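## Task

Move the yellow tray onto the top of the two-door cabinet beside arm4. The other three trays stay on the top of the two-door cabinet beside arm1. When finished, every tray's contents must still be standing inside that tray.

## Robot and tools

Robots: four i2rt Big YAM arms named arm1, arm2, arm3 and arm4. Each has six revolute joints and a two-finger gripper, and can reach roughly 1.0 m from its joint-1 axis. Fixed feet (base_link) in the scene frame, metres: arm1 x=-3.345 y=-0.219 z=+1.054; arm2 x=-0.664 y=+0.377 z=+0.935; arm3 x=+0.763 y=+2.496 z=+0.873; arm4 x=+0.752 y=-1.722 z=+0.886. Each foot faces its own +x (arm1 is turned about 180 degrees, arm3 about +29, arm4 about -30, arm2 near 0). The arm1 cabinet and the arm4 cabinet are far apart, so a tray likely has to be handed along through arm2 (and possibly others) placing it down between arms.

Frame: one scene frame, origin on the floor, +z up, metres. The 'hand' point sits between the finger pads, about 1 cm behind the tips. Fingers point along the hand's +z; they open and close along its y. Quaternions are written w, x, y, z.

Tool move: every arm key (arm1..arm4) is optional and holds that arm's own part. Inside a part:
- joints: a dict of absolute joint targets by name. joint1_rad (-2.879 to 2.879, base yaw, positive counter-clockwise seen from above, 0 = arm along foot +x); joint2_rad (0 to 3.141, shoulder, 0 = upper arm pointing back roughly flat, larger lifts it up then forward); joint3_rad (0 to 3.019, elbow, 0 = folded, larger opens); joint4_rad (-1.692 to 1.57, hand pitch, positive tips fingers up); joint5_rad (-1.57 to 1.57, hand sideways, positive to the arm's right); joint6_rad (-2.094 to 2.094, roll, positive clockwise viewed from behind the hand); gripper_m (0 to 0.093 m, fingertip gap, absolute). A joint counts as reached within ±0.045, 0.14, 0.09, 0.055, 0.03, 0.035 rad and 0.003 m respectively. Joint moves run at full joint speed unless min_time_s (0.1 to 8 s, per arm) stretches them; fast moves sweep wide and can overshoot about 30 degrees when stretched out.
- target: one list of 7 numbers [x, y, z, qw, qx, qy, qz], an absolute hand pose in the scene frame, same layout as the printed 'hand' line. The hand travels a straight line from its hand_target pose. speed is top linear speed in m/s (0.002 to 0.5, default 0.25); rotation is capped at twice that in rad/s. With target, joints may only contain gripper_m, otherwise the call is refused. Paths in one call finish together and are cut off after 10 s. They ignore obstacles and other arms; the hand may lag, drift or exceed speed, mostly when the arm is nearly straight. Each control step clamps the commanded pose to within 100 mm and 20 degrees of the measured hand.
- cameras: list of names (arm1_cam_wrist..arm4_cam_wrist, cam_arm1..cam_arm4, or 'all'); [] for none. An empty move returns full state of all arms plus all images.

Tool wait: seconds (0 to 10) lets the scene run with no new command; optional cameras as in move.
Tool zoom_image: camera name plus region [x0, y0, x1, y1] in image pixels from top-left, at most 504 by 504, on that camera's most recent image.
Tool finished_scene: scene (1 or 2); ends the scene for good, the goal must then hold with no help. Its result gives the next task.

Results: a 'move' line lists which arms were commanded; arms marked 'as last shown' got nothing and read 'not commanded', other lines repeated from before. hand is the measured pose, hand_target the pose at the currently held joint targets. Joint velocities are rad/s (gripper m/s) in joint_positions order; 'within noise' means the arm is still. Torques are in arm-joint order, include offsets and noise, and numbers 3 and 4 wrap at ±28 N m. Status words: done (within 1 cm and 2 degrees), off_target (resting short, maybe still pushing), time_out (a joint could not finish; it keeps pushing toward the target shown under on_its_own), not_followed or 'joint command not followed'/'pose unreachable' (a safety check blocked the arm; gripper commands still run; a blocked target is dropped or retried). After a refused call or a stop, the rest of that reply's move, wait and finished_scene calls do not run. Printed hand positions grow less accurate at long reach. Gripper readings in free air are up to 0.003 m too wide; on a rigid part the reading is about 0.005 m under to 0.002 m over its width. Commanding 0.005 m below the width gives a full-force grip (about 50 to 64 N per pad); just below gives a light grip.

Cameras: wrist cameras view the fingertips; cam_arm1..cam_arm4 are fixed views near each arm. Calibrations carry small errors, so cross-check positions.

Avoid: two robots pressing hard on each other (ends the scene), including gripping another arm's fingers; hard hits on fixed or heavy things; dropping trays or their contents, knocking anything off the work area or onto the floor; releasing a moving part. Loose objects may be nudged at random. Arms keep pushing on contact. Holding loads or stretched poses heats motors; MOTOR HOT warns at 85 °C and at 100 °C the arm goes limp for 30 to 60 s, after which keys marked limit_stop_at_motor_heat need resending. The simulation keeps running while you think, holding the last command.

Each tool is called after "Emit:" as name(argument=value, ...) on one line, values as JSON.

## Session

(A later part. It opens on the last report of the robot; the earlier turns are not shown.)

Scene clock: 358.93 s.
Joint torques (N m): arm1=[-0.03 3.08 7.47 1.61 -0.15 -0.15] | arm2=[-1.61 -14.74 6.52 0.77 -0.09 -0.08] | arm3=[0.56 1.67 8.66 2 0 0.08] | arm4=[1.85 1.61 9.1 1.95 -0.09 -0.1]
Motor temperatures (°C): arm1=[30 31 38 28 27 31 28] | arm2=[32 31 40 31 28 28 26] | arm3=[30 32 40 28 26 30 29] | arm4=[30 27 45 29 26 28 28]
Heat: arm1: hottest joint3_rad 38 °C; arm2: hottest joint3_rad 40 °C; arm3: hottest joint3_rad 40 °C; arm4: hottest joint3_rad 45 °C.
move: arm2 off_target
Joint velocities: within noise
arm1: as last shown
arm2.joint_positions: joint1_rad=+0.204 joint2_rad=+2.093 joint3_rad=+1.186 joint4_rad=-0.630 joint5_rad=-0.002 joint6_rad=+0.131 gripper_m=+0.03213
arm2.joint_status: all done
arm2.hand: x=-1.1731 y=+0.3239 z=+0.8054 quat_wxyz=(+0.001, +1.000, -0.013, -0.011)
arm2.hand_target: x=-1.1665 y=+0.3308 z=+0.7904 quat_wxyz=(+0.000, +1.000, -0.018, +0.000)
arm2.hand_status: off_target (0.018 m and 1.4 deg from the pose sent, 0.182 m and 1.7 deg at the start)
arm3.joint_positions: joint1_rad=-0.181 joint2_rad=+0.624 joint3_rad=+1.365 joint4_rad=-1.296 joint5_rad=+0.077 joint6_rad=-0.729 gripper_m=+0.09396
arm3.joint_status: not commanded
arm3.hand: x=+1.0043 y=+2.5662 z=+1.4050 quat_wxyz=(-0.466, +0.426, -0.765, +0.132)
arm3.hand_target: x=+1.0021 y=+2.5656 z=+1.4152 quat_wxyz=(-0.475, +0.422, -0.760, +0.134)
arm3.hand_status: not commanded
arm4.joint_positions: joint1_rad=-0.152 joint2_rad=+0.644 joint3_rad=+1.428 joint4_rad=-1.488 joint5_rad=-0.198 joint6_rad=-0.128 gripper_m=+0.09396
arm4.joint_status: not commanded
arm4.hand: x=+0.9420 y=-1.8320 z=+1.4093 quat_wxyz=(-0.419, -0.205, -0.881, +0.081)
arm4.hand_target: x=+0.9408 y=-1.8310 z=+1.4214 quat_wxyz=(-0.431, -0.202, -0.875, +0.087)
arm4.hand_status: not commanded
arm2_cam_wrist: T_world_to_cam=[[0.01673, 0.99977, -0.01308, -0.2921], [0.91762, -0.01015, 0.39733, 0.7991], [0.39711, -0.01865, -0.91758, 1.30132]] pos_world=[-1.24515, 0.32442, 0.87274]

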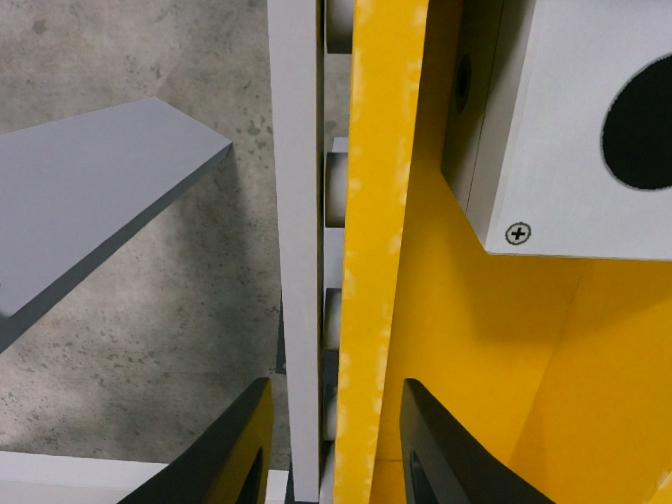

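Emit:
move(arm2={"target":[-1.160,0.339,0.742,0,0.9998,-0.0175,0.0],"speed":0.08}, cameras=["arm2_cam_wrist"])

Scene clock: 366.20 s.
Joint torques (N m): arm1=[-0.03 3.08 7.49 1.61 -0.15 -0.16] | arm2=[-1.73 -14.8 5.45 0.8 -0.11 -0.14] | arm3=[0.56 1.44 8.64 2 0 0.07] | arm4=[0.97 1.32 9.26 1.7 -0.12 -0.1]
Motor temperatures (°C): arm1=[30 31 38 28 27 31 28] | arm2=[32 32 39 31 28 28 26] | arm3=[30 32 40 28 26 30 29] | arm4=[30 27 45 29 26 28 28]
Heat: arm1: hottest joint3_rad 38 °C; arm2: hottest joint3_rad 39 °C; arm3: hottest joint3_rad 40 °C; arm4: hottest joint3_rad 45 °C.
move: arm2 off_target
Joint velocities: within noise
arm1, arm3, arm4: as last shown
arm2.joint_positions: joint1_rad=+0.190 joint2_rad=+2.187 joint3_rad=+1.180 joint4_rad=-0.525 joint5_rad=-0.002 joint6_rad=+0.124 gripper_m=+0.03213
arm2.joint_status: not commanded
arm2.hand: x=-1.1698 y=+0.3317 z=+0.7590 quat_wxyz=(+0.001, +1.000, -0.017, -0.014)
arm2.hand_target: x=-1.1594 y=+0.3387 z=+0.7426 quat_wxyz=(+0.000, +1.000, -0.017, +0.000)
arm2.hand_status: off_target (0.021 m and 1.6 deg from the pose sent, 0.067 m and 1.4 deg at the start)
arm2_cam_wrist: T_world_to_cam=[[0.02436, 0.99962, -0.01329, -0.29158], [0.9195, -0.01718, 0.39271, 0.8226], [0.39233, -0.02178, -0.91956, 1.25447]] pos_world=[-1.24145, 0.33293, 0.82664]

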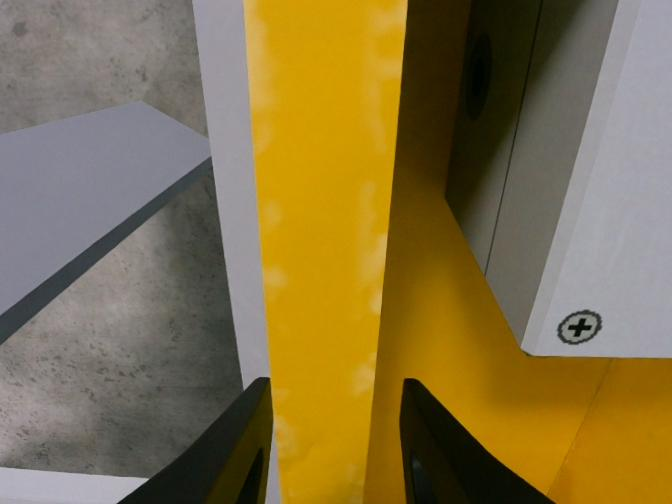

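Emit:
move(arm2={"joints":{"gripper_m":0.0}})

Emit:
move(arm2={"target":[-1.160,0.339,0.80,0,0.9998,-0.0175,0.0],"speed":0.06}, cameras=["arm2_cam_wrist"])

Scene clock: 372.80 s.
Joint torques (N m): arm1=[-0.09 3.08 7.47 1.61 -0.15 -0.15] | arm2=[-1.61 -14.86 5.45 0.75 -0.08 -0.15] | arm3=[0.56 1.67 8.66 1.99 0.01 0.08] | arm4=[1.32 1.32 9.14 1.91 -0.14 -0.09]
Motor temperatures (°C): arm1=[30 31 38 28 27 31 28] | arm2=[32 32 38 31 28 28 26] | arm3=[30 32 40 28 26 30 29] | arm4=[30 27 45 29 26 28 28]
Heat: arm1: hottest joint3_rad 38 °C; arm2: hottest joint3_rad 38 °C; arm3: hottest joint3_rad 40 °C; arm4: hottest joint3_rad 45 °C.
move: arm2 off_target
Joint velocities: within noise
arm1, arm3, arm4: as last shown
arm2.joint_positions: joint1_rad=+0.190 joint2_rad=+2.187 joint3_rad=+1.180 joint4_rad=-0.524 joint5_rad=-0.003 joint6_rad=+0.124 gripper_m=+0.01213
arm2.joint_status: gripper_m off_target (ended at +0.01216, target +0.00000)
arm2.hand: x=-1.1701 y=+0.3314 z=+0.7590 quat_wxyz=(+0.002, +1.000, -0.017, -0.014)
arm2.hand_target: x=-1.1594 y=+0.3389 z=+0.7426 quat_wxyz=(+0.000, +1.000, -0.018, +0.000)
arm2.hand_status: not commanded
pictures: none

Scene clock: 374.33 s.
Joint torques (N m): arm1=[-0.09 3.08 7.47 1.62 -0.15 -0.15] | arm2=[-1.61 -20.54 4.88 -1.06 0.08 -0.07] | arm3=[0.5 1.73 8.64 2 0 0.08] | arm4=[0.85 1.9 9.1 1.7 -0.11 -0.1]
Motor temperatures (°C): arm1=[30 31 38 28 27 31 28] | arm2=[32 32 38 31 28 28 26] | arm3=[30 32 40 28 26 30 29] | arm4=[30 27 45 29 26 28 28]
Heat: arm1: hottest joint3_rad 38 °C; arm2: hottest joint3_rad 38 °C; arm3: hottest joint3_rad 40 °C; arm4: hottest joint3_rad 45 °C.
move: arm2 off_target
Joint velocities: within noise
arm1, arm3, arm4: as last shown
arm2.joint_positions: joint1_rad=+0.187 joint2_rad=+2.129 joint3_rad=+1.174 joint4_rad=-0.595 joint5_rad=-0.006 joint6_rad=+0.115 gripper_m=+0.01213
arm2.joint_status: not commanded
arm2.hand: x=-1.1662 y=+0.3325 z=+0.7853 quat_wxyz=(+0.002, +1.000, -0.013, -0.005)
arm2.hand_target: x=-1.1601 y=+0.3389 z=+0.7992 quat_wxyz=(+0.000, +1.000, -0.018, +0.000)
arm2.hand_status: off_target (0.017 m and 0.8 deg from the pose sent, 0.043 m and 1.7 deg at the start)
arm2_cam_wrist: T_world_to_cam=[[0.01764, 0.99973, -0.01494, -0.29865], [0.91229, -0.00997, 0.40943, 0.78502], [0.40917, -0.02085, -0.91222, 1.29081]] pos_world=[-1.23906, 0.33332, 0.85162]

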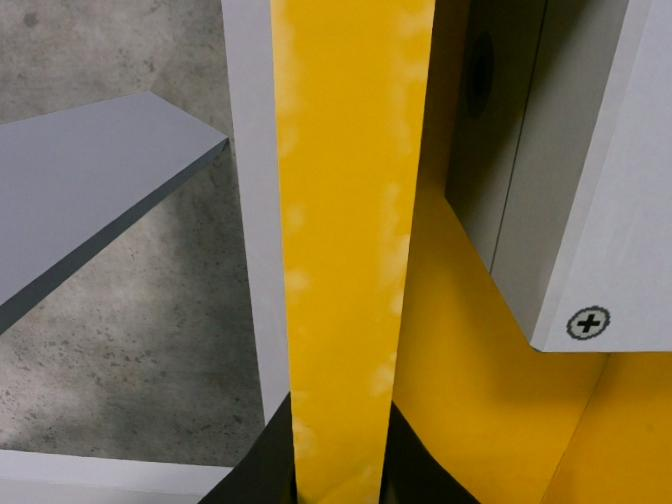

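Emit:
move(arm2={"target":[-1.150,0.33,0.93,0,0.9998,-0.0175,0.0],"speed":0.12})

Emit:
move(arm2={"target":[-1.075,-0.07,0.88,0,0.9688,-0.2478,0.0],"speed":0.15}, cameras=["arm2_cam_wrist","cam_arm2"])

Emit:
zoom_image(camera="cam_arm2", region=[240, 230, 380, 370])

Scene clock: 391.80 s.
Joint torques (N m): arm1=[-0.09 3.08 7.47 1.61 -0.15 -0.15] | arm2=[-0.09 -19.19 10.4 -0.24 0.11 0.1] | arm3=[0.67 1.67 8.64 2 0 0.08] | arm4=[0.44 1.08 9.13 1.87 -0.09 -0.11]
Motor temperatures (°C): arm1=[30 30 38 28 27 31 28] | arm2=[32 33 36 31 28 28 28] | arm3=[30 32 40 28 26 30 29] | arm4=[30 27 45 29 26 27 28]
Heat: arm1: hottest joint3_rad 38 °C; arm2: hottest joint3_rad 36 °C; arm3: hottest joint3_rad 40 °C; arm4: hottest joint3_rad 45 °C.
move: arm2 off_target
Joint velocities: within noise
arm1, arm3, arm4: as last shown
arm2.joint_positions: joint1_rad=+0.187 joint2_rad=+1.864 joint3_rad=+1.143 joint4_rad=-0.897 joint5_rad=-0.007 joint6_rad=+0.118 gripper_m=+0.01213
arm2.joint_status: not commanded
arm2.hand: x=-1.1331 y=+0.3349 z=+0.9033 quat_wxyz=(-0.001, +0.999, -0.015, +0.030)
arm2.hand_target: x=-1.1493 y=+0.3301 z=+0.9299 quat_wxyz=(+0.000, +1.000, -0.018, +0.000)
arm2.hand_status: off_target (0.032 m and 3.4 deg from the pose sent, 0.146 m and 0.8 deg at the start)
pictures: none

Scene clock: 395.43 s.
Joint torques (N m): arm1=[-0.09 3.08 7.47 1.62 -0.15 -0.15] | arm2=[-0.5 -19.14 14.58 -0.72 0.39 0.11] | arm3=[0.5 1.61 8.69 2 0 0.08] | arm4=[0.79 1.67 9.32 1.78 -0.06 -0.13]
Motor temperatures (°C): arm1=[30 30 38 28 27 31 28] | arm2=[32 33 37 31 28 28 28] | arm3=[30 32 40 28 26 30 29] | arm4=[30 27 45 29 26 27 28]
Heat: arm1: hottest joint3_rad 38 °C; arm2: hottest joint3_rad 37 °C; arm3: hottest joint3_rad 40 °C; arm4: hottest joint3_rad 45 °C.
move: arm2 off_target
Joint velocities: within noise
arm1, arm3, arm4: as last shown
arm2.joint_positions: joint1_rad=+0.928 joint2_rad=+2.140 joint3_rad=+1.497 joint4_rad=-0.955 joint5_rad=-0.003 joint6_rad=+1.316 gripper_m=+0.01213
arm2.joint_status: not commanded
arm2.hand: x=-1.0567 y=-0.0518 z=+0.8654 quat_wxyz=(-0.014, +0.970, -0.241, +0.013)
arm2.hand_target: x=-1.0741 y=-0.0691 z=+0.8808 quat_wxyz=(+0.001, +0.969, -0.248, +0.000)
arm2.hand_status: off_target (0.030 m and 2.3 deg from the pose sent, 0.410 m and 27.2 deg at the start)
arm2_cam_wrist: T_world_to_cam=[[0.46032, 0.88745, 0.02301, 0.51396], [0.79483, -0.42354, 0.43458, 0.48118], [0.39541, -0.18176, -0.90034, 1.27797]] pos_world=[-1.12437, -0.02002, 0.92967]

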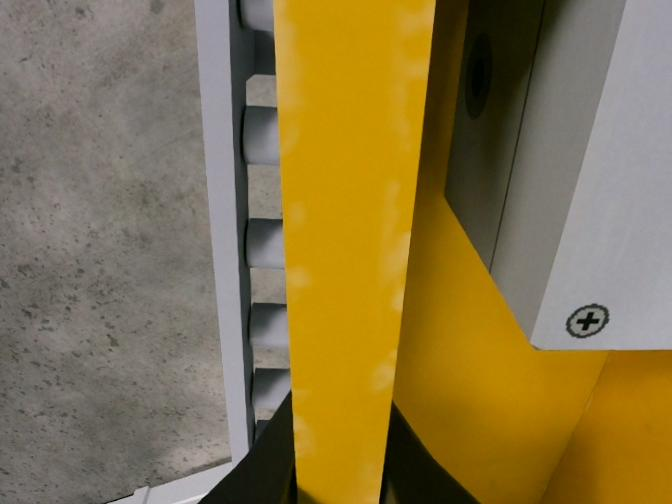

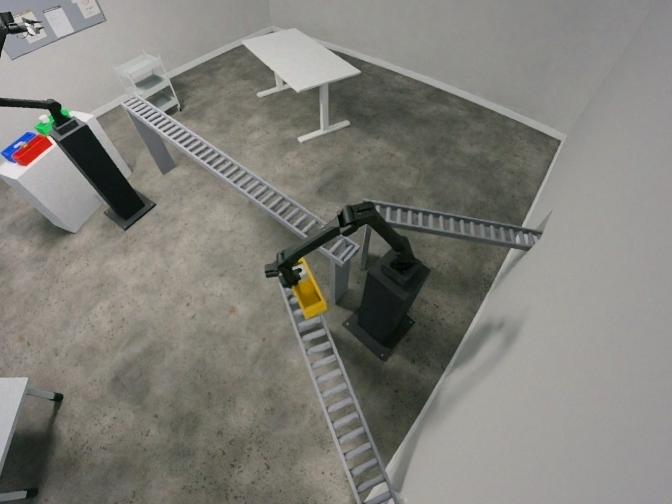

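Scaled by 3.600 from the camera's image (finer frame: 960x720).

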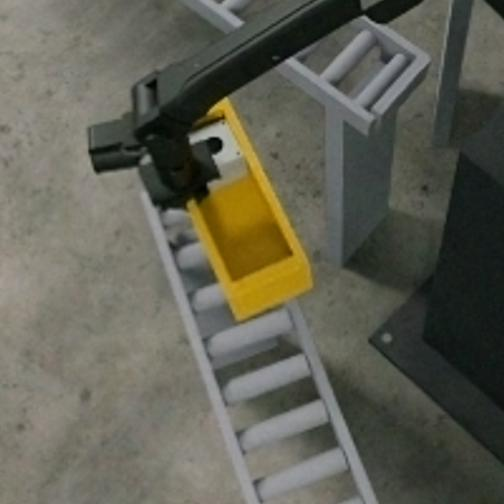

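Emit:
move(arm2={"target":[-1.0925,-0.099,0.785,0,0.9655,-0.2605,0.0],"speed":0.12}, cameras=["arm2_cam_wrist","cam_arm2"])

Emit:
zoom_image(camera="cam_arm2", region=[250, 240, 370, 360])

Scene clock: 419.97 s.
Joint torques (N m): arm1=[-0.03 3.08 7.47 1.61 -0.15 -0.15] | arm2=[0.15 -21.25 13.37 -0.03 0.37 0.11] | arm3=[0.62 1.61 8.66 1.98 0.01 0.08] | arm4=[0.44 1.32 9.18 1.68 -0.13 -0.11]
Motor temperatures (°C): arm1=[30 30 37 28 27 31 28] | arm2=[32 36 40 31 28 28 29] | arm3=[30 32 40 28 26 30 29] | arm4=[30 27 46 29 26 27 28]
Heat: arm1: hottest joint3_rad 37 °C; arm2: hottest joint3_rad 40 °C; arm3: hottest joint3_rad 40 °C; arm4: hottest joint3_rad 46 °C.
move: arm2 off_target
Joint velocities: within noise
arm1.joint_positions: joint1_rad=-1.592 joint2_rad=+0.602 joint3_rad=+1.354 joint4_rad=-0.944 joint5_rad=-0.006 joint6_rad=+1.677 gripper_m=+0.02996
arm1.joint_status: not commanded
arm1.hand: x=-3.3595 y=+0.0550 z=+1.6672 quat_wxyz=(-0.052, +0.019, +0.773, +0.632)
arm1.hand_target: x=-3.3611 y=+0.0589 z=+1.6617 quat_wxyz=(-0.052, +0.015, +0.779, +0.625)
arm1.hand_status: not commanded
arm2.joint_positions: joint1_rad=+0.929 joint2_rad=+2.366 joint3_rad=+1.633 joint4_rad=-0.876 joint5_rad=-0.003 joint6_rad=+1.352 gripper_m=+0.01213
arm2.joint_status: not commanded
arm2.hand: x=-1.0767 y=-0.0754 z=+0.7725 quat_wxyz=(-0.020, +0.966, -0.258, +0.015)
arm2.hand_target: x=-1.0916 y=-0.0982 z=+0.7860 quat_wxyz=(+0.001, +0.965, -0.261, +0.000)
arm2.hand_status: off_target (0.031 m and 2.9 deg from the pose sent, 0.100 m and 3.2 deg at the start)
arm3, arm4: as last shown
arm2_cam_wrist: T_world_to_cam=[[0.49058, 0.87069, 0.0351, 0.56826], [0.77655, -0.4551, 0.43572, 0.50451], [0.39534, -0.1865, -0.8994, 1.19672]] pos_world=[-1.14367, -0.04198, 0.83656]

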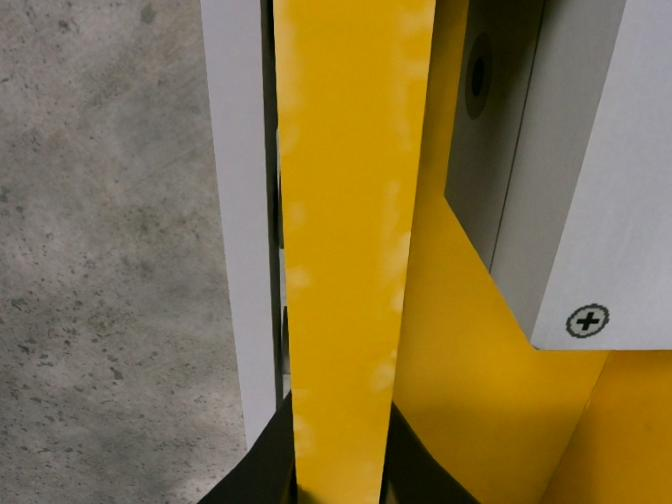

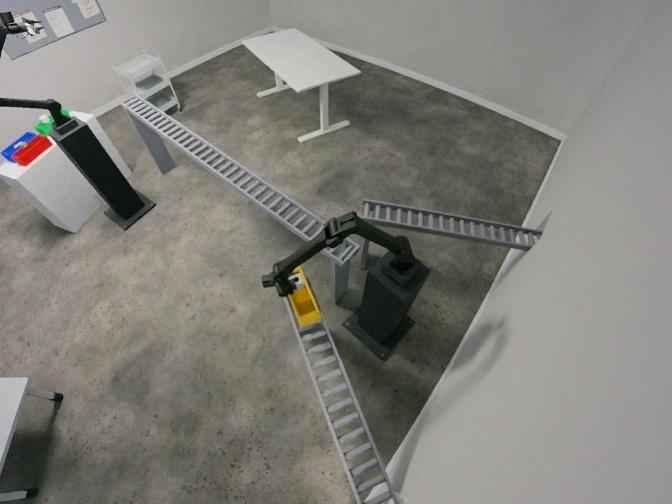

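Scaled by 4.200 from the camera's image (finer frame: 960x720).

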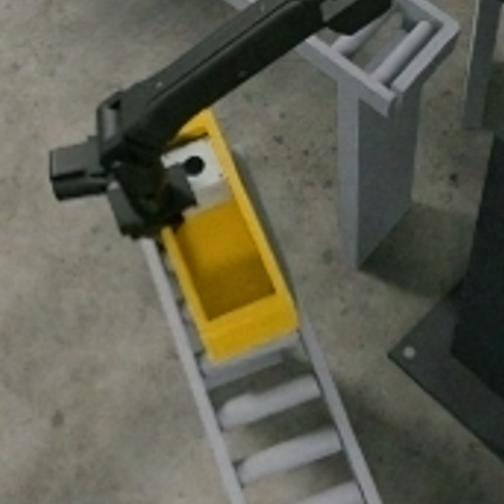

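Emit:
move(arm2={"target":[-1.0925,-0.100,0.738,0,0.9655,-0.2605,0.0],"speed":0.06}, cameras=["arm2_cam_wrist","cam_arm2"])

Emit:
zoom_image(camera="cam_arm2", region=[260, 260, 360, 360])

Scene clock: 430.20 s.
Joint torques (N m): arm1=[-0.03 3.08 7.47 1.62 -0.15 -0.15] | arm2=[0.15 -18.67 12.18 0.53 -0.01 -0.02] | arm3=[0.44 1.55 8.65 2 0 0.07] | arm4=[1.32 1.79 9.24 1.89 -0.11 -0.11]
Motor temperatures (°C): arm1=[30 29 37 28 27 31 28] | arm2=[32 35 43 30 28 28 29] | arm3=[30 32 40 28 26 30 29] | arm4=[30 27 46 29 26 27 28]
Heat: arm1: hottest joint3_rad 37 °C; arm2: hottest joint3_rad 43 °C; arm3: hottest joint3_rad 40 °C; arm4: hottest joint3_rad 46 °C.
move: arm2 off_target
Joint velocities: within noise
arm1, arm3, arm4: as last shown
arm2.joint_positions: joint1_rad=+0.930 joint2_rad=+2.420 joint3_rad=+1.669 joint4_rad=-0.823 joint5_rad=+0.007 joint6_rad=+1.364 gripper_m=+0.01213
arm2.joint_status: not commanded
arm2.hand: x=-1.0876 y=-0.0857 z=+0.7499 quat_wxyz=(-0.006, +0.965, -0.264, +0.003)
arm2.hand_target: x=-1.0917 y=-0.0992 z=+0.7383 quat_wxyz=(+0.000, +0.965, -0.261, +0.000)
arm2.hand_status: off_target (0.019 m and 0.9 deg from the pose sent, 0.045 m and 2.9 deg at the start)
arm2_cam_wrist: T_world_to_cam=[[0.50136, 0.86523, 0.00322, 0.6185], [0.78455, -0.45617, 0.41998, 0.53854], [0.36485, -0.20804, -0.90753, 1.14991]] pos_world=[-1.15216, -0.05026, 0.8154]

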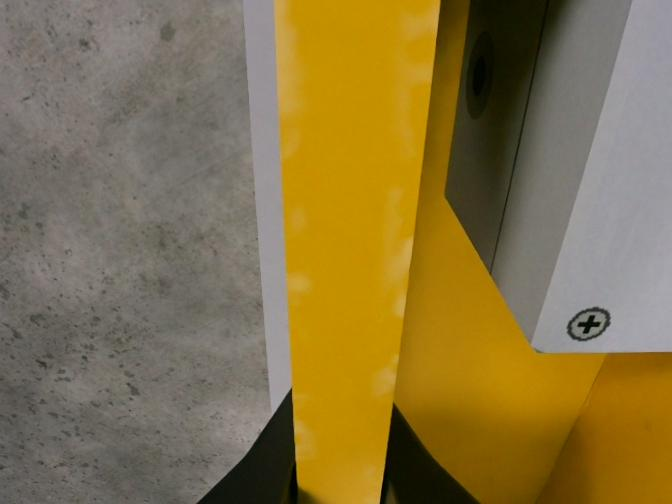

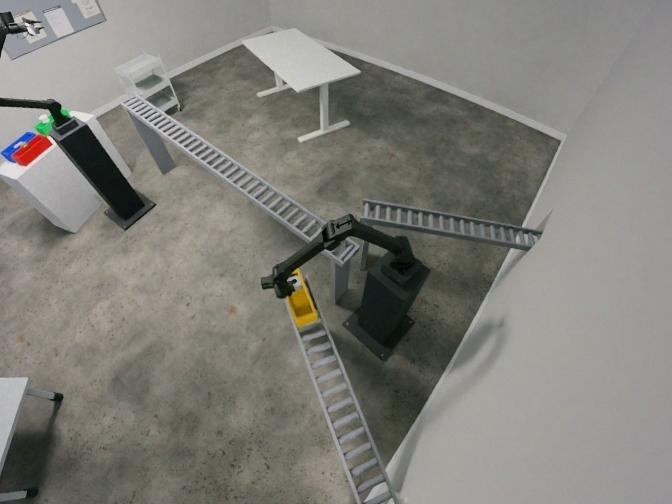

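Scaled by 5.040 from the camera's image (finer frame: 960x720).

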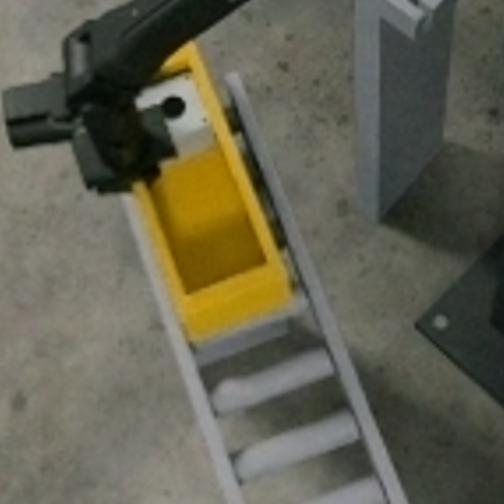

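Emit:
move(arm2={"target":[-1.088,-0.091,0.772,0,0.9655,-0.2605,0.0],"speed":0.06})

Emit:
move(arm2={"target":[-1.087,-0.089,0.736,0,0.9655,-0.2605,0.0],"speed":0.05}, cameras=["arm2_cam_wrist","cam_arm2"])

Emit:
zoom_image(camera="cam_arm2", region=[260, 260, 360, 360])

Scene clock: 437.30 s.
Joint torques (N m): arm1=[-0.09 3.14 7.49 1.61 -0.15 -0.15] | arm2=[-0.21 -25.35 7.36 -0.44 -0.01 -0.05] | arm3=[0.5 1.49 8.7 2 0 0.07] | arm4=[0.85 1.61 9.2 1.84 -0.16 -0.11]
Motor temperatures (°C): arm1=[30 29 37 28 27 31 28] | arm2=[32 35 43 30 28 28 29] | arm3=[30 32 40 28 26 30 29] | arm4=[30 27 46 29 26 27 28]
Heat: arm1: hottest joint3_rad 37 °C; arm2: hottest joint3_rad 43 °C; arm3: hottest joint3_rad 40 °C; arm4: hottest joint3_rad 46 °C.
move: arm2 off_target
Joint velocities: within noise
arm1: as last shown
arm2.joint_positions: joint1_rad=+0.930 joint2_rad=+2.418 joint3_rad=+1.669 joint4_rad=-0.829 joint5_rad=+0.007 joint6_rad=+1.364 gripper_m=+0.01213
arm2.joint_status: not commanded
arm2.hand: x=-1.0873 y=-0.0853 z=+0.7512 quat_wxyz=(-0.008, +0.965, -0.264, +0.004)
arm2.hand_target: x=-1.0880 y=-0.0911 z=+0.7716 quat_wxyz=(+0.000, +0.965, -0.260, +0.000)
arm2.hand_status: off_target (0.022 m and 1.1 deg from the pose sent, 0.023 m and 0.9 deg at the start)
arm3.joint_positions: joint1_rad=-0.181 joint2_rad=+0.624 joint3_rad=+1.365 joint4_rad=-1.296 joint5_rad=+0.077 joint6_rad=-0.729 gripper_m=+0.09396
arm3.joint_status: not commanded
arm3.hand: x=+1.0043 y=+2.5662 z=+1.4050 quat_wxyz=(-0.466, +0.426, -0.765, +0.132)
arm3.hand_target: x=+1.0021 y=+2.5656 z=+1.4152 quat_wxyz=(-0.475, +0.422, -0.760, +0.134)
arm3.hand_status: not commanded
arm4.joint_positions: joint1_rad=-0.152 joint2_rad=+0.644 joint3_rad=+1.428 joint4_rad=-1.488 joint5_rad=-0.198 joint6_rad=-0.128 gripper_m=+0.09396
arm4.joint_status: not commanded
arm4.hand: x=+0.9420 y=-1.8320 z=+1.4093 quat_wxyz=(-0.419, -0.205, -0.881, +0.081)
arm4.hand_target: x=+0.9408 y=-1.8310 z=+1.4214 quat_wxyz=(-0.431, -0.202, -0.875, +0.087)
arm4.hand_status: not commanded
pictures: none

Scene clock: 438.50 s.
Joint torques (N m): arm1=[-0.03 3.08 7.49 1.61 -0.15 -0.15] | arm2=[-0.32 -20.07 8.06 1.35 -0.02 -0.19] | arm3=[0.56 1.55 8.62 1.98 0 0.07] | arm4=[0.91 1.79 9.17 1.63 -0.07 -0.12]
Motor temperatures (°C): arm1=[30 29 37 28 27 31 28] | arm2=[32 35 43 30 28 28 29] | arm3=[30 32 40 28 26 30 29] | arm4=[30 27 46 29 26 27 28]
Heat: arm1: hottest joint3_rad 37 °C; arm2: hottest joint3_rad 43 °C; arm3: hottest joint3_rad 40 °C; arm4: hottest joint3_rad 46 °C.
move: arm2 off_target
Joint velocities: within noise
arm1, arm3, arm4: as last shown
arm2.joint_positions: joint1_rad=+0.930 joint2_rad=+2.418 joint3_rad=+1.667 joint4_rad=-0.812 joint5_rad=+0.007 joint6_rad=+1.377 gripper_m=+0.01213
arm2.joint_status: not commanded
arm2.hand: x=-1.0893 y=-0.0874 z=+0.7505 quat_wxyz=(-0.002, +0.963, -0.270, +0.000)
arm2.hand_target: x=-1.0867 y=-0.0887 z=+0.7364 quat_wxyz=(+0.000, +0.965, -0.261, +0.000)
arm2.hand_status: off_target (0.015 m and 1.1 deg from the pose sent, 0.016 m and 1.1 deg at the start)
arm2_cam_wrist: T_world_to_cam=[[0.51228, 0.85879, -0.00752, 0.64021], [0.78201, -0.46283, 0.41744, 0.53739], [0.35501, -0.21973, -0.90868, 1.13981]] pos_world=[-1.15285, -0.05064, 0.81621]

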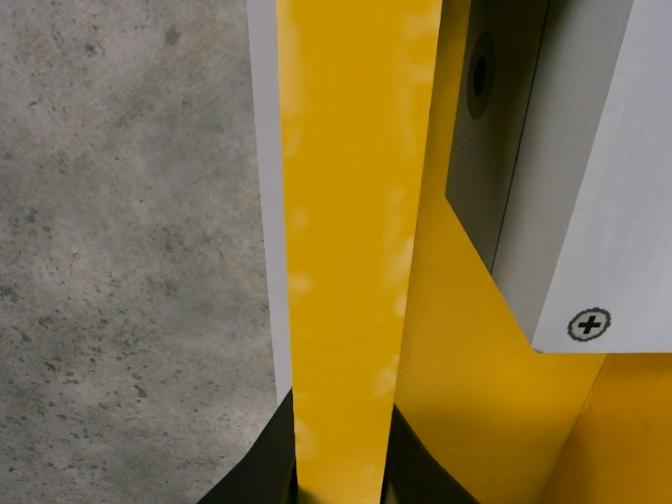

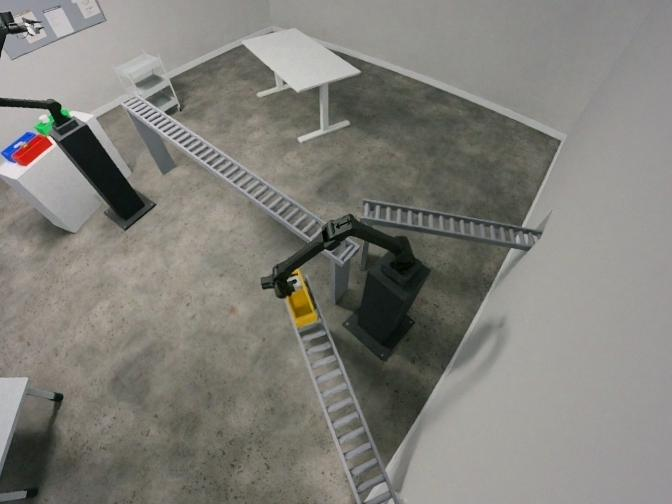

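Scaled by 5.040 from the camera's image (finer frame: 960x720).

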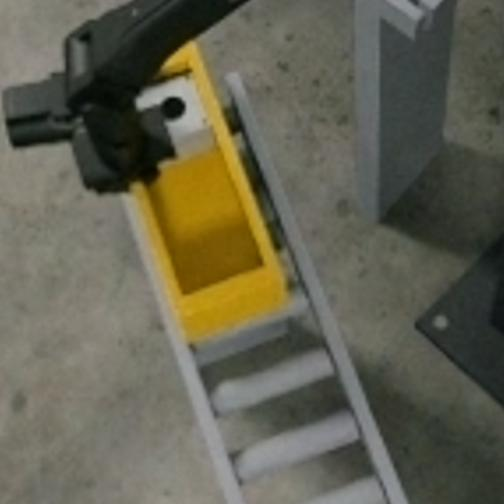

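Emit:
move(arm2={"target":[-1.092,-0.096,0.80,0,0.9655,-0.2605,0.0],"speed":0.08})

Emit:
move(arm2={"target":[-1.085,-0.086,0.742,0,0.967,-0.2555,0.0],"speed":0.05}, cameras=["arm2_cam_wrist","cam_arm2"])

Emit:
zoom_image(camera="cam_arm2", region=[260, 260, 360, 360])

Scene clock: 447.10 s.
Joint torques (N m): arm1=[-0.03 3.08 7.49 1.62 -0.15 -0.15] | arm2=[-0.03 -26.52 9.36 -0.76 0.11 -0.1] | arm3=[0.44 1.55 8.65 1.92 0.02 0.07] | arm4=[0.85 2.02 9.09 1.74 -0.12 -0.12]
Motor temperatures (°C): arm1=[30 29 37 28 27 31 28] | arm2=[32 35 42 30 28 28 29] | arm3=[30 32 40 28 26 30 29] | arm4=[30 27 46 29 26 27 28]
Heat: arm1: hottest joint3_rad 37 °C; arm2: hottest joint3_rad 42 °C; arm3: hottest joint3_rad 40 °C; arm4: hottest joint3_rad 46 °C.
move: arm2 off_target
Joint velocities: within noise
arm1, arm3, arm4: as last shown
arm2.joint_positions: joint1_rad=+0.930 joint2_rad=+2.396 joint3_rad=+1.667 joint4_rad=-0.878 joint5_rad=+0.004 joint6_rad=+1.371 gripper_m=+0.01213
arm2.joint_status: not commanded
arm2.hand: x=-1.0824 y=-0.0806 z=+0.7640 quat_wxyz=(-0.021, +0.963, -0.267, +0.012)
arm2.hand_target: x=-1.0915 y=-0.0956 z=+0.7993 quat_wxyz=(+0.000, +0.965, -0.261, +0.000)
arm2.hand_status: off_target (0.040 m and 2.8 deg from the pose sent, 0.050 m and 1.1 deg at the start)
pictures: none

Scene clock: 448.77 s.
Joint torques (N m): arm1=[-0.03 3.14 7.47 1.61 -0.15 -0.15] | arm2=[-0.26 -20.84 7.8 0.69 0 -0.21] | arm3=[0.56 1.49 8.68 2.02 0.01 0.08] | arm4=[1.2 1.9 9.14 1.8 -0.12 -0.08]
Motor temperatures (°C): arm1=[30 29 37 28 27 31 28] | arm2=[32 35 42 30 28 28 29] | arm3=[30 32 40 28 26 30 29] | arm4=[30 27 46 29 26 27 28]
Heat: arm1: hottest joint3_rad 37 °C; arm2: hottest joint3_rad 42 °C; arm3: hottest joint3_rad 40 °C; arm4: hottest joint3_rad 46 °C.
move: arm2 done
Joint velocities: within noise
arm1, arm3, arm4: as last shown
arm2.joint_positions: joint1_rad=+0.930 joint2_rad=+2.411 joint3_rad=+1.652 joint4_rad=-0.798 joint5_rad=+0.007 joint6_rad=+1.367 gripper_m=+0.01213
arm2.joint_status: not commanded
arm2.hand: x=-1.0878 y=-0.0860 z=+0.7505 quat_wxyz=(+0.001, +0.964, -0.265, -0.001)
arm2.hand_target: x=-1.0849 y=-0.0859 z=+0.7420 quat_wxyz=(+0.000, +0.967, -0.255, +0.000)
arm2.hand_status: done (0.009 m and 1.2 deg from the pose sent, 0.023 m and 3.0 deg at the start)
arm2_cam_wrist: T_world_to_cam=[[0.50338, 0.86396, -0.01369, 0.63365], [0.78822, -0.45265, 0.41691, 0.54496], [0.354, -0.22066, -0.90884, 1.13852]] pos_world=[-1.15155, -0.04955, 0.81621]

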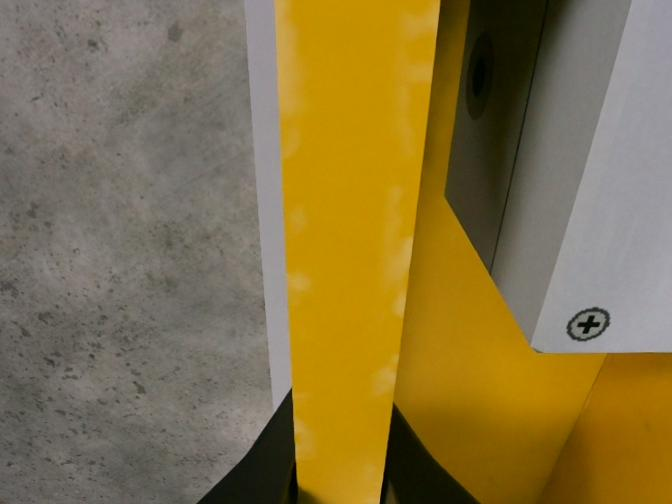

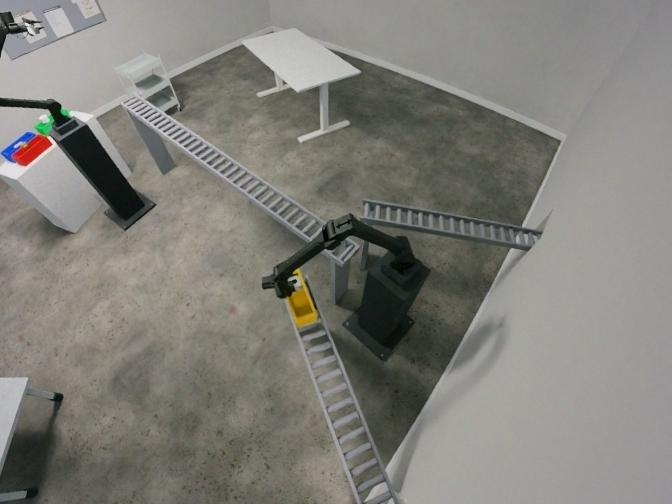

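Scaled by 5.040 from the camera's image (finer frame: 960x720).

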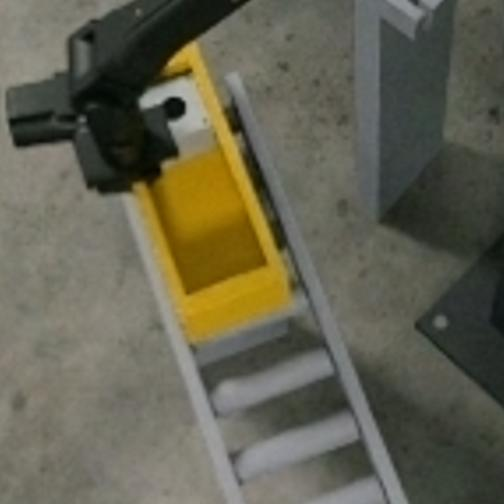

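Emit:
move(arm2={"target":[-1.085,-0.086,0.80,0,0.967,-0.2555,0.0],"speed":0.08})

Emit:
move(arm2={"target":[-1.081,-0.076,0.735,0,0.967,-0.2555,0.0],"speed":0.05}, cameras=["arm2_cam_wrist","cam_arm2"])

Emit:
zoom_image(camera="cam_arm2", region=[260, 260, 360, 360])

Scene clock: 461.47 s.
Joint torques (N m): arm1=[-0.09 3.08 7.49 1.61 -0.15 -0.15] | arm2=[-0.32 -26.05 8.05 -0.69 0.11 -0.11] | arm3=[0.62 1.55 8.68 2.06 0 0.07] | arm4=[1.26 2.02 9.28 1.89 -0.05 -0.08]
Motor temperatures (°C): arm1=[30 29 37 28 27 31 27] | arm2=[32 37 41 30 28 28 29] | arm3=[30 32 40 28 26 30 28] | arm4=[30 27 46 29 26 27 28]
Heat: arm1: hottest joint3_rad 37 °C; arm2: hottest joint3_rad 41 °C; arm3: hottest joint3_rad 40 °C; arm4: hottest joint3_rad 46 °C.
move: arm2 off_target
Joint velocities: within noise
arm1, arm3, arm4: as last shown
arm2.joint_positions: joint1_rad=+0.930 joint2_rad=+2.369 joint3_rad=+1.631 joint4_rad=-0.853 joint5_rad=+0.004 joint6_rad=+1.359 gripper_m=+0.01213
arm2.joint_status: not commanded
arm2.hand: x=-1.0797 y=-0.0775 z=+0.7698 quat_wxyz=(-0.014, +0.965, -0.261, +0.008)
arm2.hand_target: x=-1.0848 y=-0.0859 z=+0.7992 quat_wxyz=(+0.000, +0.967, -0.255, +0.000)
arm2.hand_status: off_target (0.032 m and 1.9 deg from the pose sent, 0.050 m and 1.2 deg at the start)
pictures: none

Scene clock: 463.27 s.
Joint torques (N m): arm1=[-0.03 3.08 7.49 1.61 -0.15 -0.15] | arm2=[-0.85 -19.84 7.43 0.64 -0.04 -0.13] | arm3=[0.5 1.38 8.65 2.09 -0.01 0.08] | arm4=[0.56 1.2 9.22 1.76 -0.11 -0.11]
Motor temperatures (°C): arm1=[30 29 37 28 27 31 27] | arm2=[32 37 40 30 28 28 29] | arm3=[30 32 40 28 26 30 28] | arm4=[30 27 46 29 26 27 28]
Heat: arm1: hottest joint3_rad 37 °C; arm2: hottest joint3_rad 40 °C; arm3: hottest joint3_rad 40 °C; arm4: hottest joint3_rad 46 °C.
move: arm2 off_target
Joint velocities: within noise
arm1, arm3, arm4: as last shown
arm2.joint_positions: joint1_rad=+0.930 joint2_rad=+2.396 joint3_rad=+1.615 joint4_rad=-0.762 joint5_rad=+0.007 joint6_rad=+1.354 gripper_m=+0.01213
arm2.joint_status: not commanded
arm2.hand: x=-1.0842 y=-0.0819 z=+0.7495 quat_wxyz=(+0.007, +0.966, -0.259, -0.004)
arm2.hand_target: x=-1.0807 y=-0.0758 z=+0.7352 quat_wxyz=(+0.000, +0.967, -0.255, +0.000)
arm2.hand_status: off_target (0.016 m and 1.1 deg from the pose sent, 0.035 m and 1.9 deg at the start)
arm2_cam_wrist: T_world_to_cam=[[0.49201, 0.87018, -0.02682, 0.6263], [0.79806, -0.43849, 0.41332, 0.55888], [0.3479, -0.22476, -0.91019, 1.13132]] pos_world=[-1.14775, -0.04566, 0.81553]

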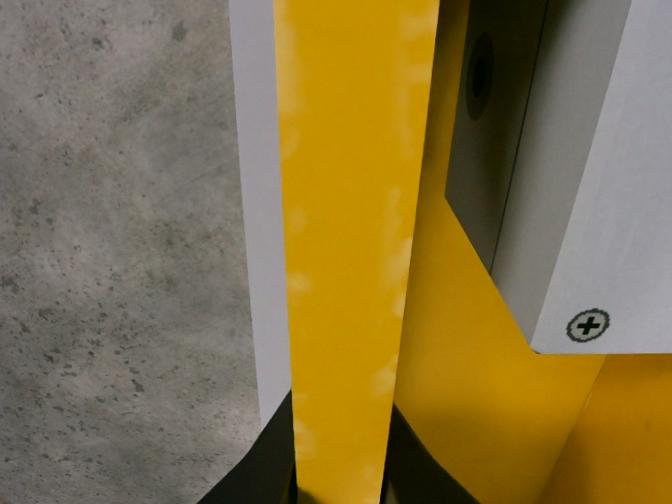

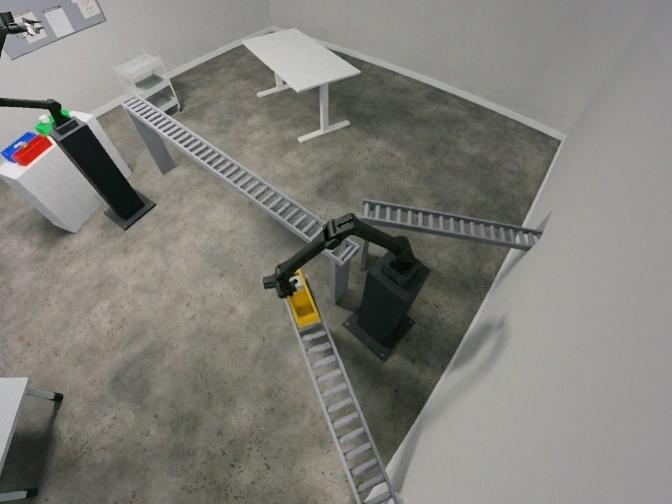

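Scaled by 5.040 from the camera's image (finer frame: 960x720).

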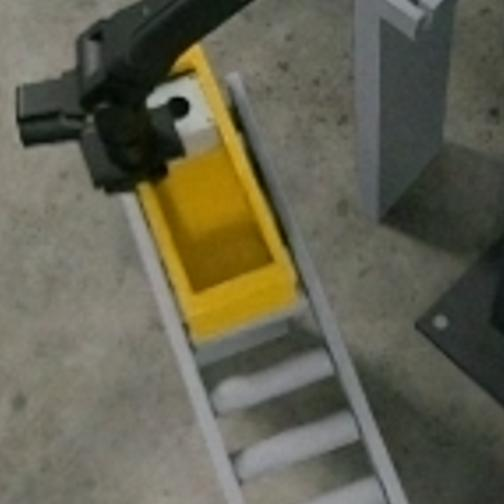

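Emit:
move(arm2={"joints":{"gripper_m":0.03}})

Emit:
wait(seconds=2, cameras=["cam_arm2","cam_arm4","arm2_cam_wrist"])

Scene clock: 466.80 s.
Joint torques (N m): arm1=[-0.09 3.14 7.49 1.61 -0.15 -0.15] | arm2=[-0.73 -19.78 7.43 0.64 -0.03 -0.13] | arm3=[0.5 1.55 8.66 1.98 0 0.08] | arm4=[1.49 1.79 9.18 1.51 -0.1 -0.12]
Motor temperatures (°C): arm1=[30 29 37 28 27 31 27] | arm2=[32 37 40 30 28 28 29] | arm3=[30 32 40 28 26 30 28] | arm4=[30 27 46 29 26 27 28]
Heat: arm1: hottest joint3_rad 37 °C; arm2: hottest joint3_rad 40 °C; arm3: hottest joint3_rad 40 °C; arm4: hottest joint3_rad 46 °C.
move: arm2 done
Joint velocities: within noise
arm1.joint_positions: joint1_rad=-1.592 joint2_rad=+0.602 joint3_rad=+1.354 joint4_rad=-0.944 joint5_rad=-0.006 joint6_rad=+1.677 gripper_m=+0.02996
arm1.joint_status: not commanded
arm1.hand: x=-3.3595 y=+0.0550 z=+1.6672 quat_wxyz=(-0.052, +0.019, +0.773, +0.632)
arm1.hand_target: x=-3.3611 y=+0.0589 z=+1.6617 quat_wxyz=(-0.052, +0.015, +0.779, +0.625)
arm1.hand_status: not commanded
arm2.joint_positions: joint1_rad=+0.930 joint2_rad=+2.396 joint3_rad=+1.615 joint4_rad=-0.762 joint5_rad=+0.007 joint6_rad=+1.354 gripper_m=+0.02982
arm2.joint_status: all done
arm2.hand: x=-1.0842 y=-0.0819 z=+0.7495 quat_wxyz=(+0.007, +0.966, -0.259, -0.004)
arm2.hand_target: x=-1.0806 y=-0.0758 z=+0.7352 quat_wxyz=(+0.000, +0.967, -0.255, +0.000)
arm2.hand_status: not commanded
arm3, arm4: as last shown
pictures: none

Scene clock: 468.80 s.
Joint torques (N m): arm1=[-0.09 3.14 7.49 1.62 -0.15 -0.15] | arm2=[-0.97 -19.9 7.45 0.64 0.16 -0.14] | arm3=[0.5 1.55 8.68 2 0 0.07] | arm4=[0.79 2.26 9.01 1.81 -0.11 -0.1]
Motor temperatures (°C): arm1=[30 29 37 28 27 31 27] | arm2=[32 37 39 30 28 28 29] | arm3=[30 32 40 28 26 30 28] | arm4=[30 27 46 29 26 27 28]
Heat: arm1: hottest joint3_rad 37 °C; arm2: hottest joint3_rad 39 °C; arm3: hottest joint3_rad 40 °C; arm4: hottest joint3_rad 46 °C.
Joint velocities: within noise
arm1.joint_positions: joint1_rad=-1.592 joint2_rad=+0.602 joint3_rad=+1.354 joint4_rad=-0.944 joint5_rad=-0.006 joint6_rad=+1.677 gripper_m=+0.02996
arm1.joint_status: not commanded
arm1.hand: x=-3.3595 y=+0.0550 z=+1.6672 quat_wxyz=(-0.052, +0.019, +0.773, +0.632)
arm1.hand_target: x=-3.3611 y=+0.0589 z=+1.6617 quat_wxyz=(-0.052, +0.015, +0.779, +0.625)
arm1.hand_status: not commanded
arm2.joint_positions: joint1_rad=+0.932 joint2_rad=+2.396 joint3_rad=+1.615 joint4_rad=-0.762 joint5_rad=+0.003 joint6_rad=+1.354 gripper_m=+0.02991
arm2.joint_status: all done
arm2.hand: x=-1.0826 y=-0.0834 z=+0.7495 quat_wxyz=(+0.008, +0.966, -0.258, -0.002)
arm2.hand_target: x=-1.0807 y=-0.0757 z=+0.7352 quat_wxyz=(+0.000, +0.967, -0.256, +0.000)
arm2.hand_status: not commanded
arm3.joint_positions: joint1_rad=-0.181 joint2_rad=+0.624 joint3_rad=+1.365 joint4_rad=-1.296 joint5_rad=+0.077 joint6_rad=-0.729 gripper_m=+0.09396
arm3.joint_status: not commanded
arm3.hand: x=+1.0043 y=+2.5662 z=+1.4050 quat_wxyz=(-0.466, +0.426, -0.765, +0.132)
arm3.hand_target: x=+1.0021 y=+2.5656 z=+1.4152 quat_wxyz=(-0.475, +0.422, -0.760, +0.134)
arm3.hand_status: not commanded
arm4.joint_positions: joint1_rad=-0.152 joint2_rad=+0.644 joint3_rad=+1.428 joint4_rad=-1.488 joint5_rad=-0.198 joint6_rad=-0.128 gripper_m=+0.09396
arm4.joint_status: not commanded
arm4.hand: x=+0.9420 y=-1.8320 z=+1.4093 quat_wxyz=(-0.419, -0.205, -0.881, +0.081)
arm4.hand_target: x=+0.9408 y=-1.8310 z=+1.4214 quat_wxyz=(-0.431, -0.202, -0.875, +0.087)
arm4.hand_status: not commanded
wait: 2.00 s; at rest by 0.27 s
pictures: arm2_cam_wrist, cam_arm2, cam_arm4
arm2_cam_wrist: T_world_to_cam=[[0.49034, 0.87108, -0.02789, 0.62588], [0.79754, -0.43558, 0.41737, 0.5536], [0.35141, -0.2269, -0.90831, 1.13267]] pos_world=[-1.14645, -0.04706, 0.81522]

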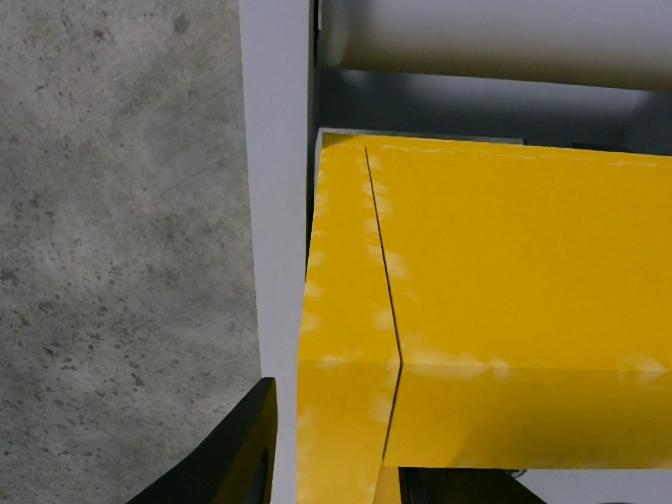

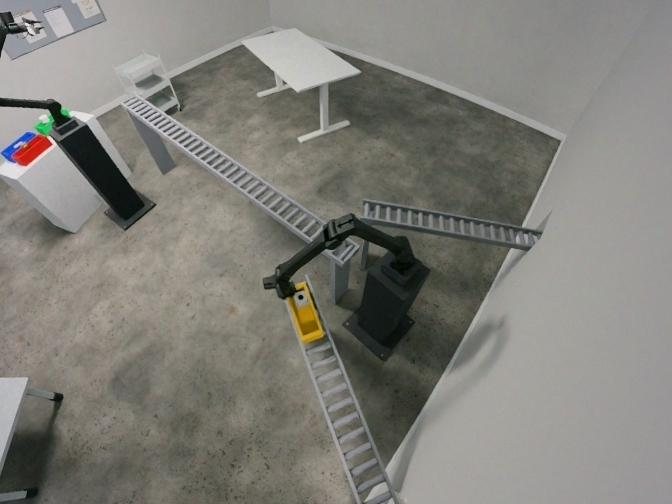

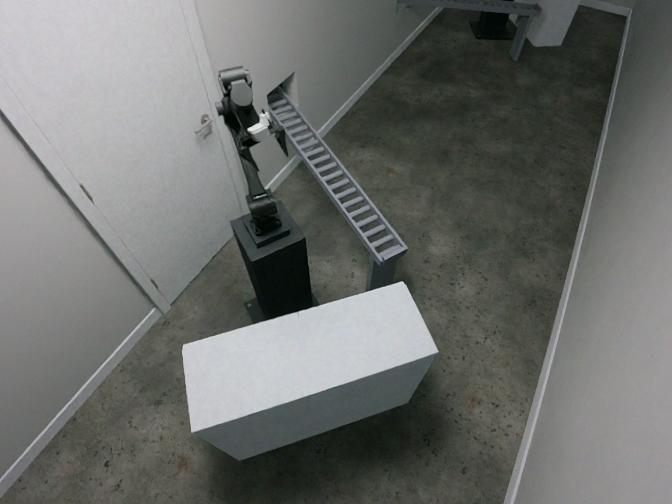

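Emit:
move(arm2={"target":[-1.088,-0.081,0.90,0,0.967,-0.2555,0.0],"speed":0.12})

Emit:
move(arm2={"joints":{"joint2_rad":0.61,"joint3_rad":1.4},"min_time_s":3}, cameras=["cam_arm2","cam_arm4"])

Emit:
zoom_image(camera="cam_arm4", region=[180, 50, 450, 320])

Scene clock: 474.90 s.
Joint torques (N m): arm1=[-0.03 3.08 7.47 1.61 -0.15 -0.15] | arm2=[-0.97 -21.6 12.01 -0.25 0.15 -0.14] | arm3=[0.44 1.44 8.66 2 -0.01 0.1] | arm4=[0.44 1.49 9.14 1.84 -0.12 -0.13]
Motor temperatures (°C): arm1=[30 29 37 27 27 31 27] | arm2=[32 37 39 30 28 28 29] | arm3=[30 32 40 28 26 30 28] | arm4=[30 27 46 29 26 27 28]
Heat: arm1: hottest joint3_rad 37 °C; arm2: hottest joint3_rad 39 °C; arm3: hottest joint3_rad 40 °C; arm4: hottest joint3_rad 46 °C.
move: arm2 off_target
Joint velocities: within noise
arm1, arm3, arm4: as last shown
arm2.joint_positions: joint1_rad=+0.932 joint2_rad=+2.169 joint3_rad=+1.615 joint4_rad=-1.036 joint5_rad=+0.004 joint6_rad=+1.354 gripper_m=+0.02991
arm2.joint_status: not commanded
arm2.hand: x=-1.0756 y=-0.0742 z=+0.8854 quat_wxyz=(-0.012, +0.966, -0.258, +0.008)
arm2.hand_target: x=-1.0877 y=-0.0806 z=+0.9001 quat_wxyz=(+0.000, +0.967, -0.256, +0.000)
arm2.hand_status: off_target (0.020 m and 1.7 deg from the pose sent, 0.151 m and 1.1 deg at the start)
pictures: none

Scene clock: 478.57 s.
Joint torques (N m): arm1=[-0.03 3.08 7.49 1.61 -0.15 -0.16] | arm2=[-1.26 3.19 8.66 1.81 0.1 -0.23] | arm3=[0.38 1.49 8.66 1.99 0 0.09] | arm4=[0.97 2.14 9.25 1.88 -0.12 -0.11]
Motor temperatures (°C): arm1=[30 29 37 27 27 31 27] | arm2=[32 37 39 30 28 28 29] | arm3=[30 32 40 28 26 30 28] | arm4=[30 27 46 29 26 27 28]
Heat: arm1: hottest joint3_rad 37 °C; arm2: hottest joint3_rad 39 °C; arm3: hottest joint3_rad 40 °C; arm4: hottest joint3_rad 46 °C.
move: arm2 done
Joint velocities: within noise
arm1, arm3, arm4: as last shown
arm2.joint_positions: joint1_rad=+0.932 joint2_rad=+0.605 joint3_rad=+1.413 joint4_rad=-1.037 joint5_rad=+0.004 joint6_rad=+1.353 gripper_m=+0.02991
arm2.joint_status: all done
arm2.hand: x=-0.8433 y=+0.1874 z=+1.5543 quat_wxyz=(+0.549, +0.759, -0.205, -0.283)
arm2.hand_target: x=-0.8478 y=+0.1856 z=+1.5445 quat_wxyz=(+0.537, +0.767, -0.207, -0.284)
arm2.hand_status: not commanded

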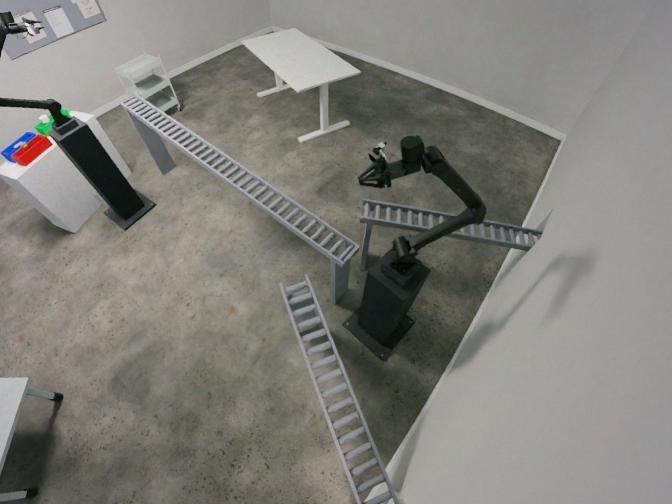

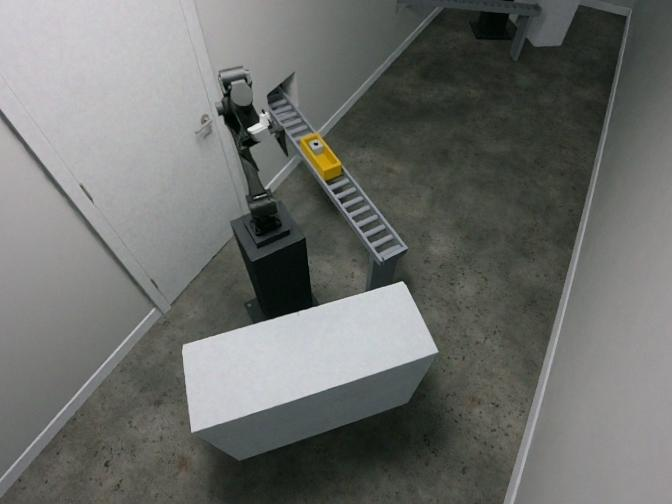

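Scaled by 1.867 from the camera's image (finer frame: 960x720).

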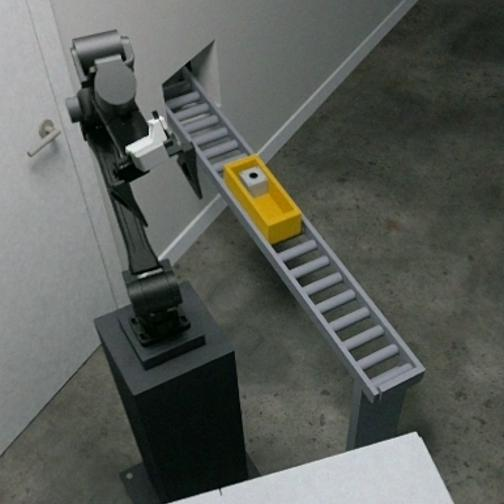

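Emit:
move(arm4={"target":[1.03,-1.34,0.90,0,0.2546,0.967,0],"speed":0.4,"joints":{"gripper_m":0.032}}, cameras=["arm4_cam_wrist","cam_arm4"])

Emit:
zoom_image(camera="cam_arm4", region=[250, 120, 430, 300])

Scene clock: 499.87 s.
Joint torques (N m): arm1=[-0.03 3.08 7.47 1.62 -0.15 -0.15] | arm2=[-1.14 3.19 8.65 1.81 0.1 -0.22] | arm3=[0.62 1.44 8.61 2 0 0.07] | arm4=[2.43 -11.11 9.57 0.58 -0.03 0.05]
Motor temperatures (°C): arm1=[30 29 37 27 27 31 27] | arm2=[32 34 37 30 28 28 28] | arm3=[30 31 41 28 26 30 28] | arm4=[30 27 46 29 26 27 28]
Heat: arm1: hottest joint3_rad 37 °C; arm2: hottest joint3_rad 37 °C; arm3: hottest joint3_rad 41 °C; arm4: hottest joint3_rad 46 °C.
move: arm4 off_target
Joint velocities: within noise
arm1, arm2, arm3: as last shown
arm4.joint_positions: joint1_rad=+1.457 joint2_rad=+1.759 joint3_rad=+1.100 joint4_rad=-0.949 joint5_rad=+0.003 joint6_rad=+1.443 gripper_m=+0.03206
arm4.joint_status: all done
arm4.hand: x=+1.0228 y=-1.3599 z=+0.8941 quat_wxyz=(+0.006, -0.253, -0.967, +0.017)
arm4.hand_target: x=+1.0295 y=-1.3406 z=+0.9005 quat_wxyz=(+0.000, -0.254, -0.967, +0.000)
arm4.hand_status: off_target (0.022 m and 2.1 deg from the pose sent, 0.714 m and 50.6 deg at the start)
arm4_cam_wrist: T_world_to_cam=[[-0.48497, -0.87418, 0.02466, -0.71264], [-0.76882, 0.43961, 0.46439, 1.00373], [-0.4168, 0.20625, -0.88529, 1.59162]] pos_world=[1.08946, -1.39251, 0.9605]

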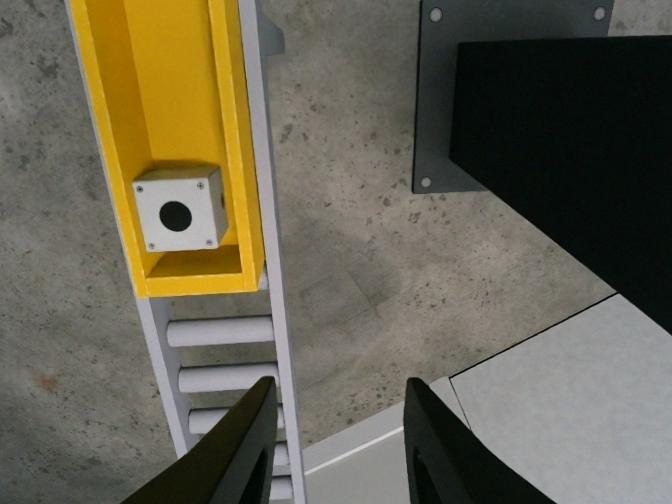

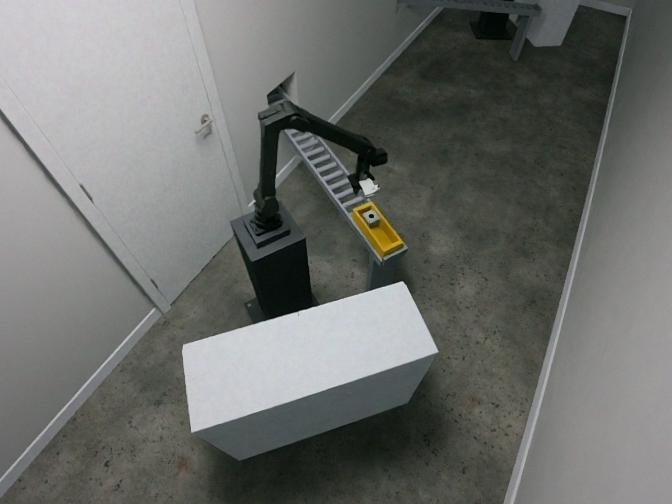

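Scaled by 2.800 from the camera's image (finer frame: 960x720).

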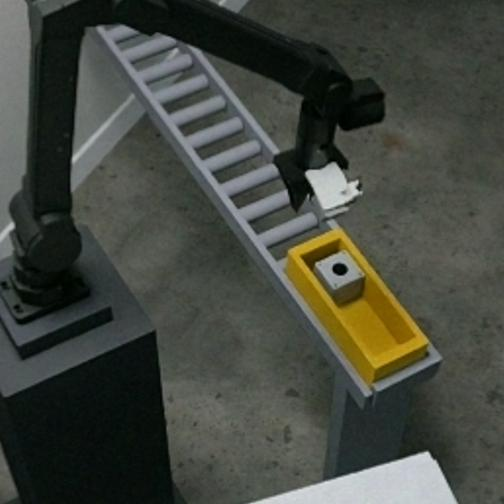

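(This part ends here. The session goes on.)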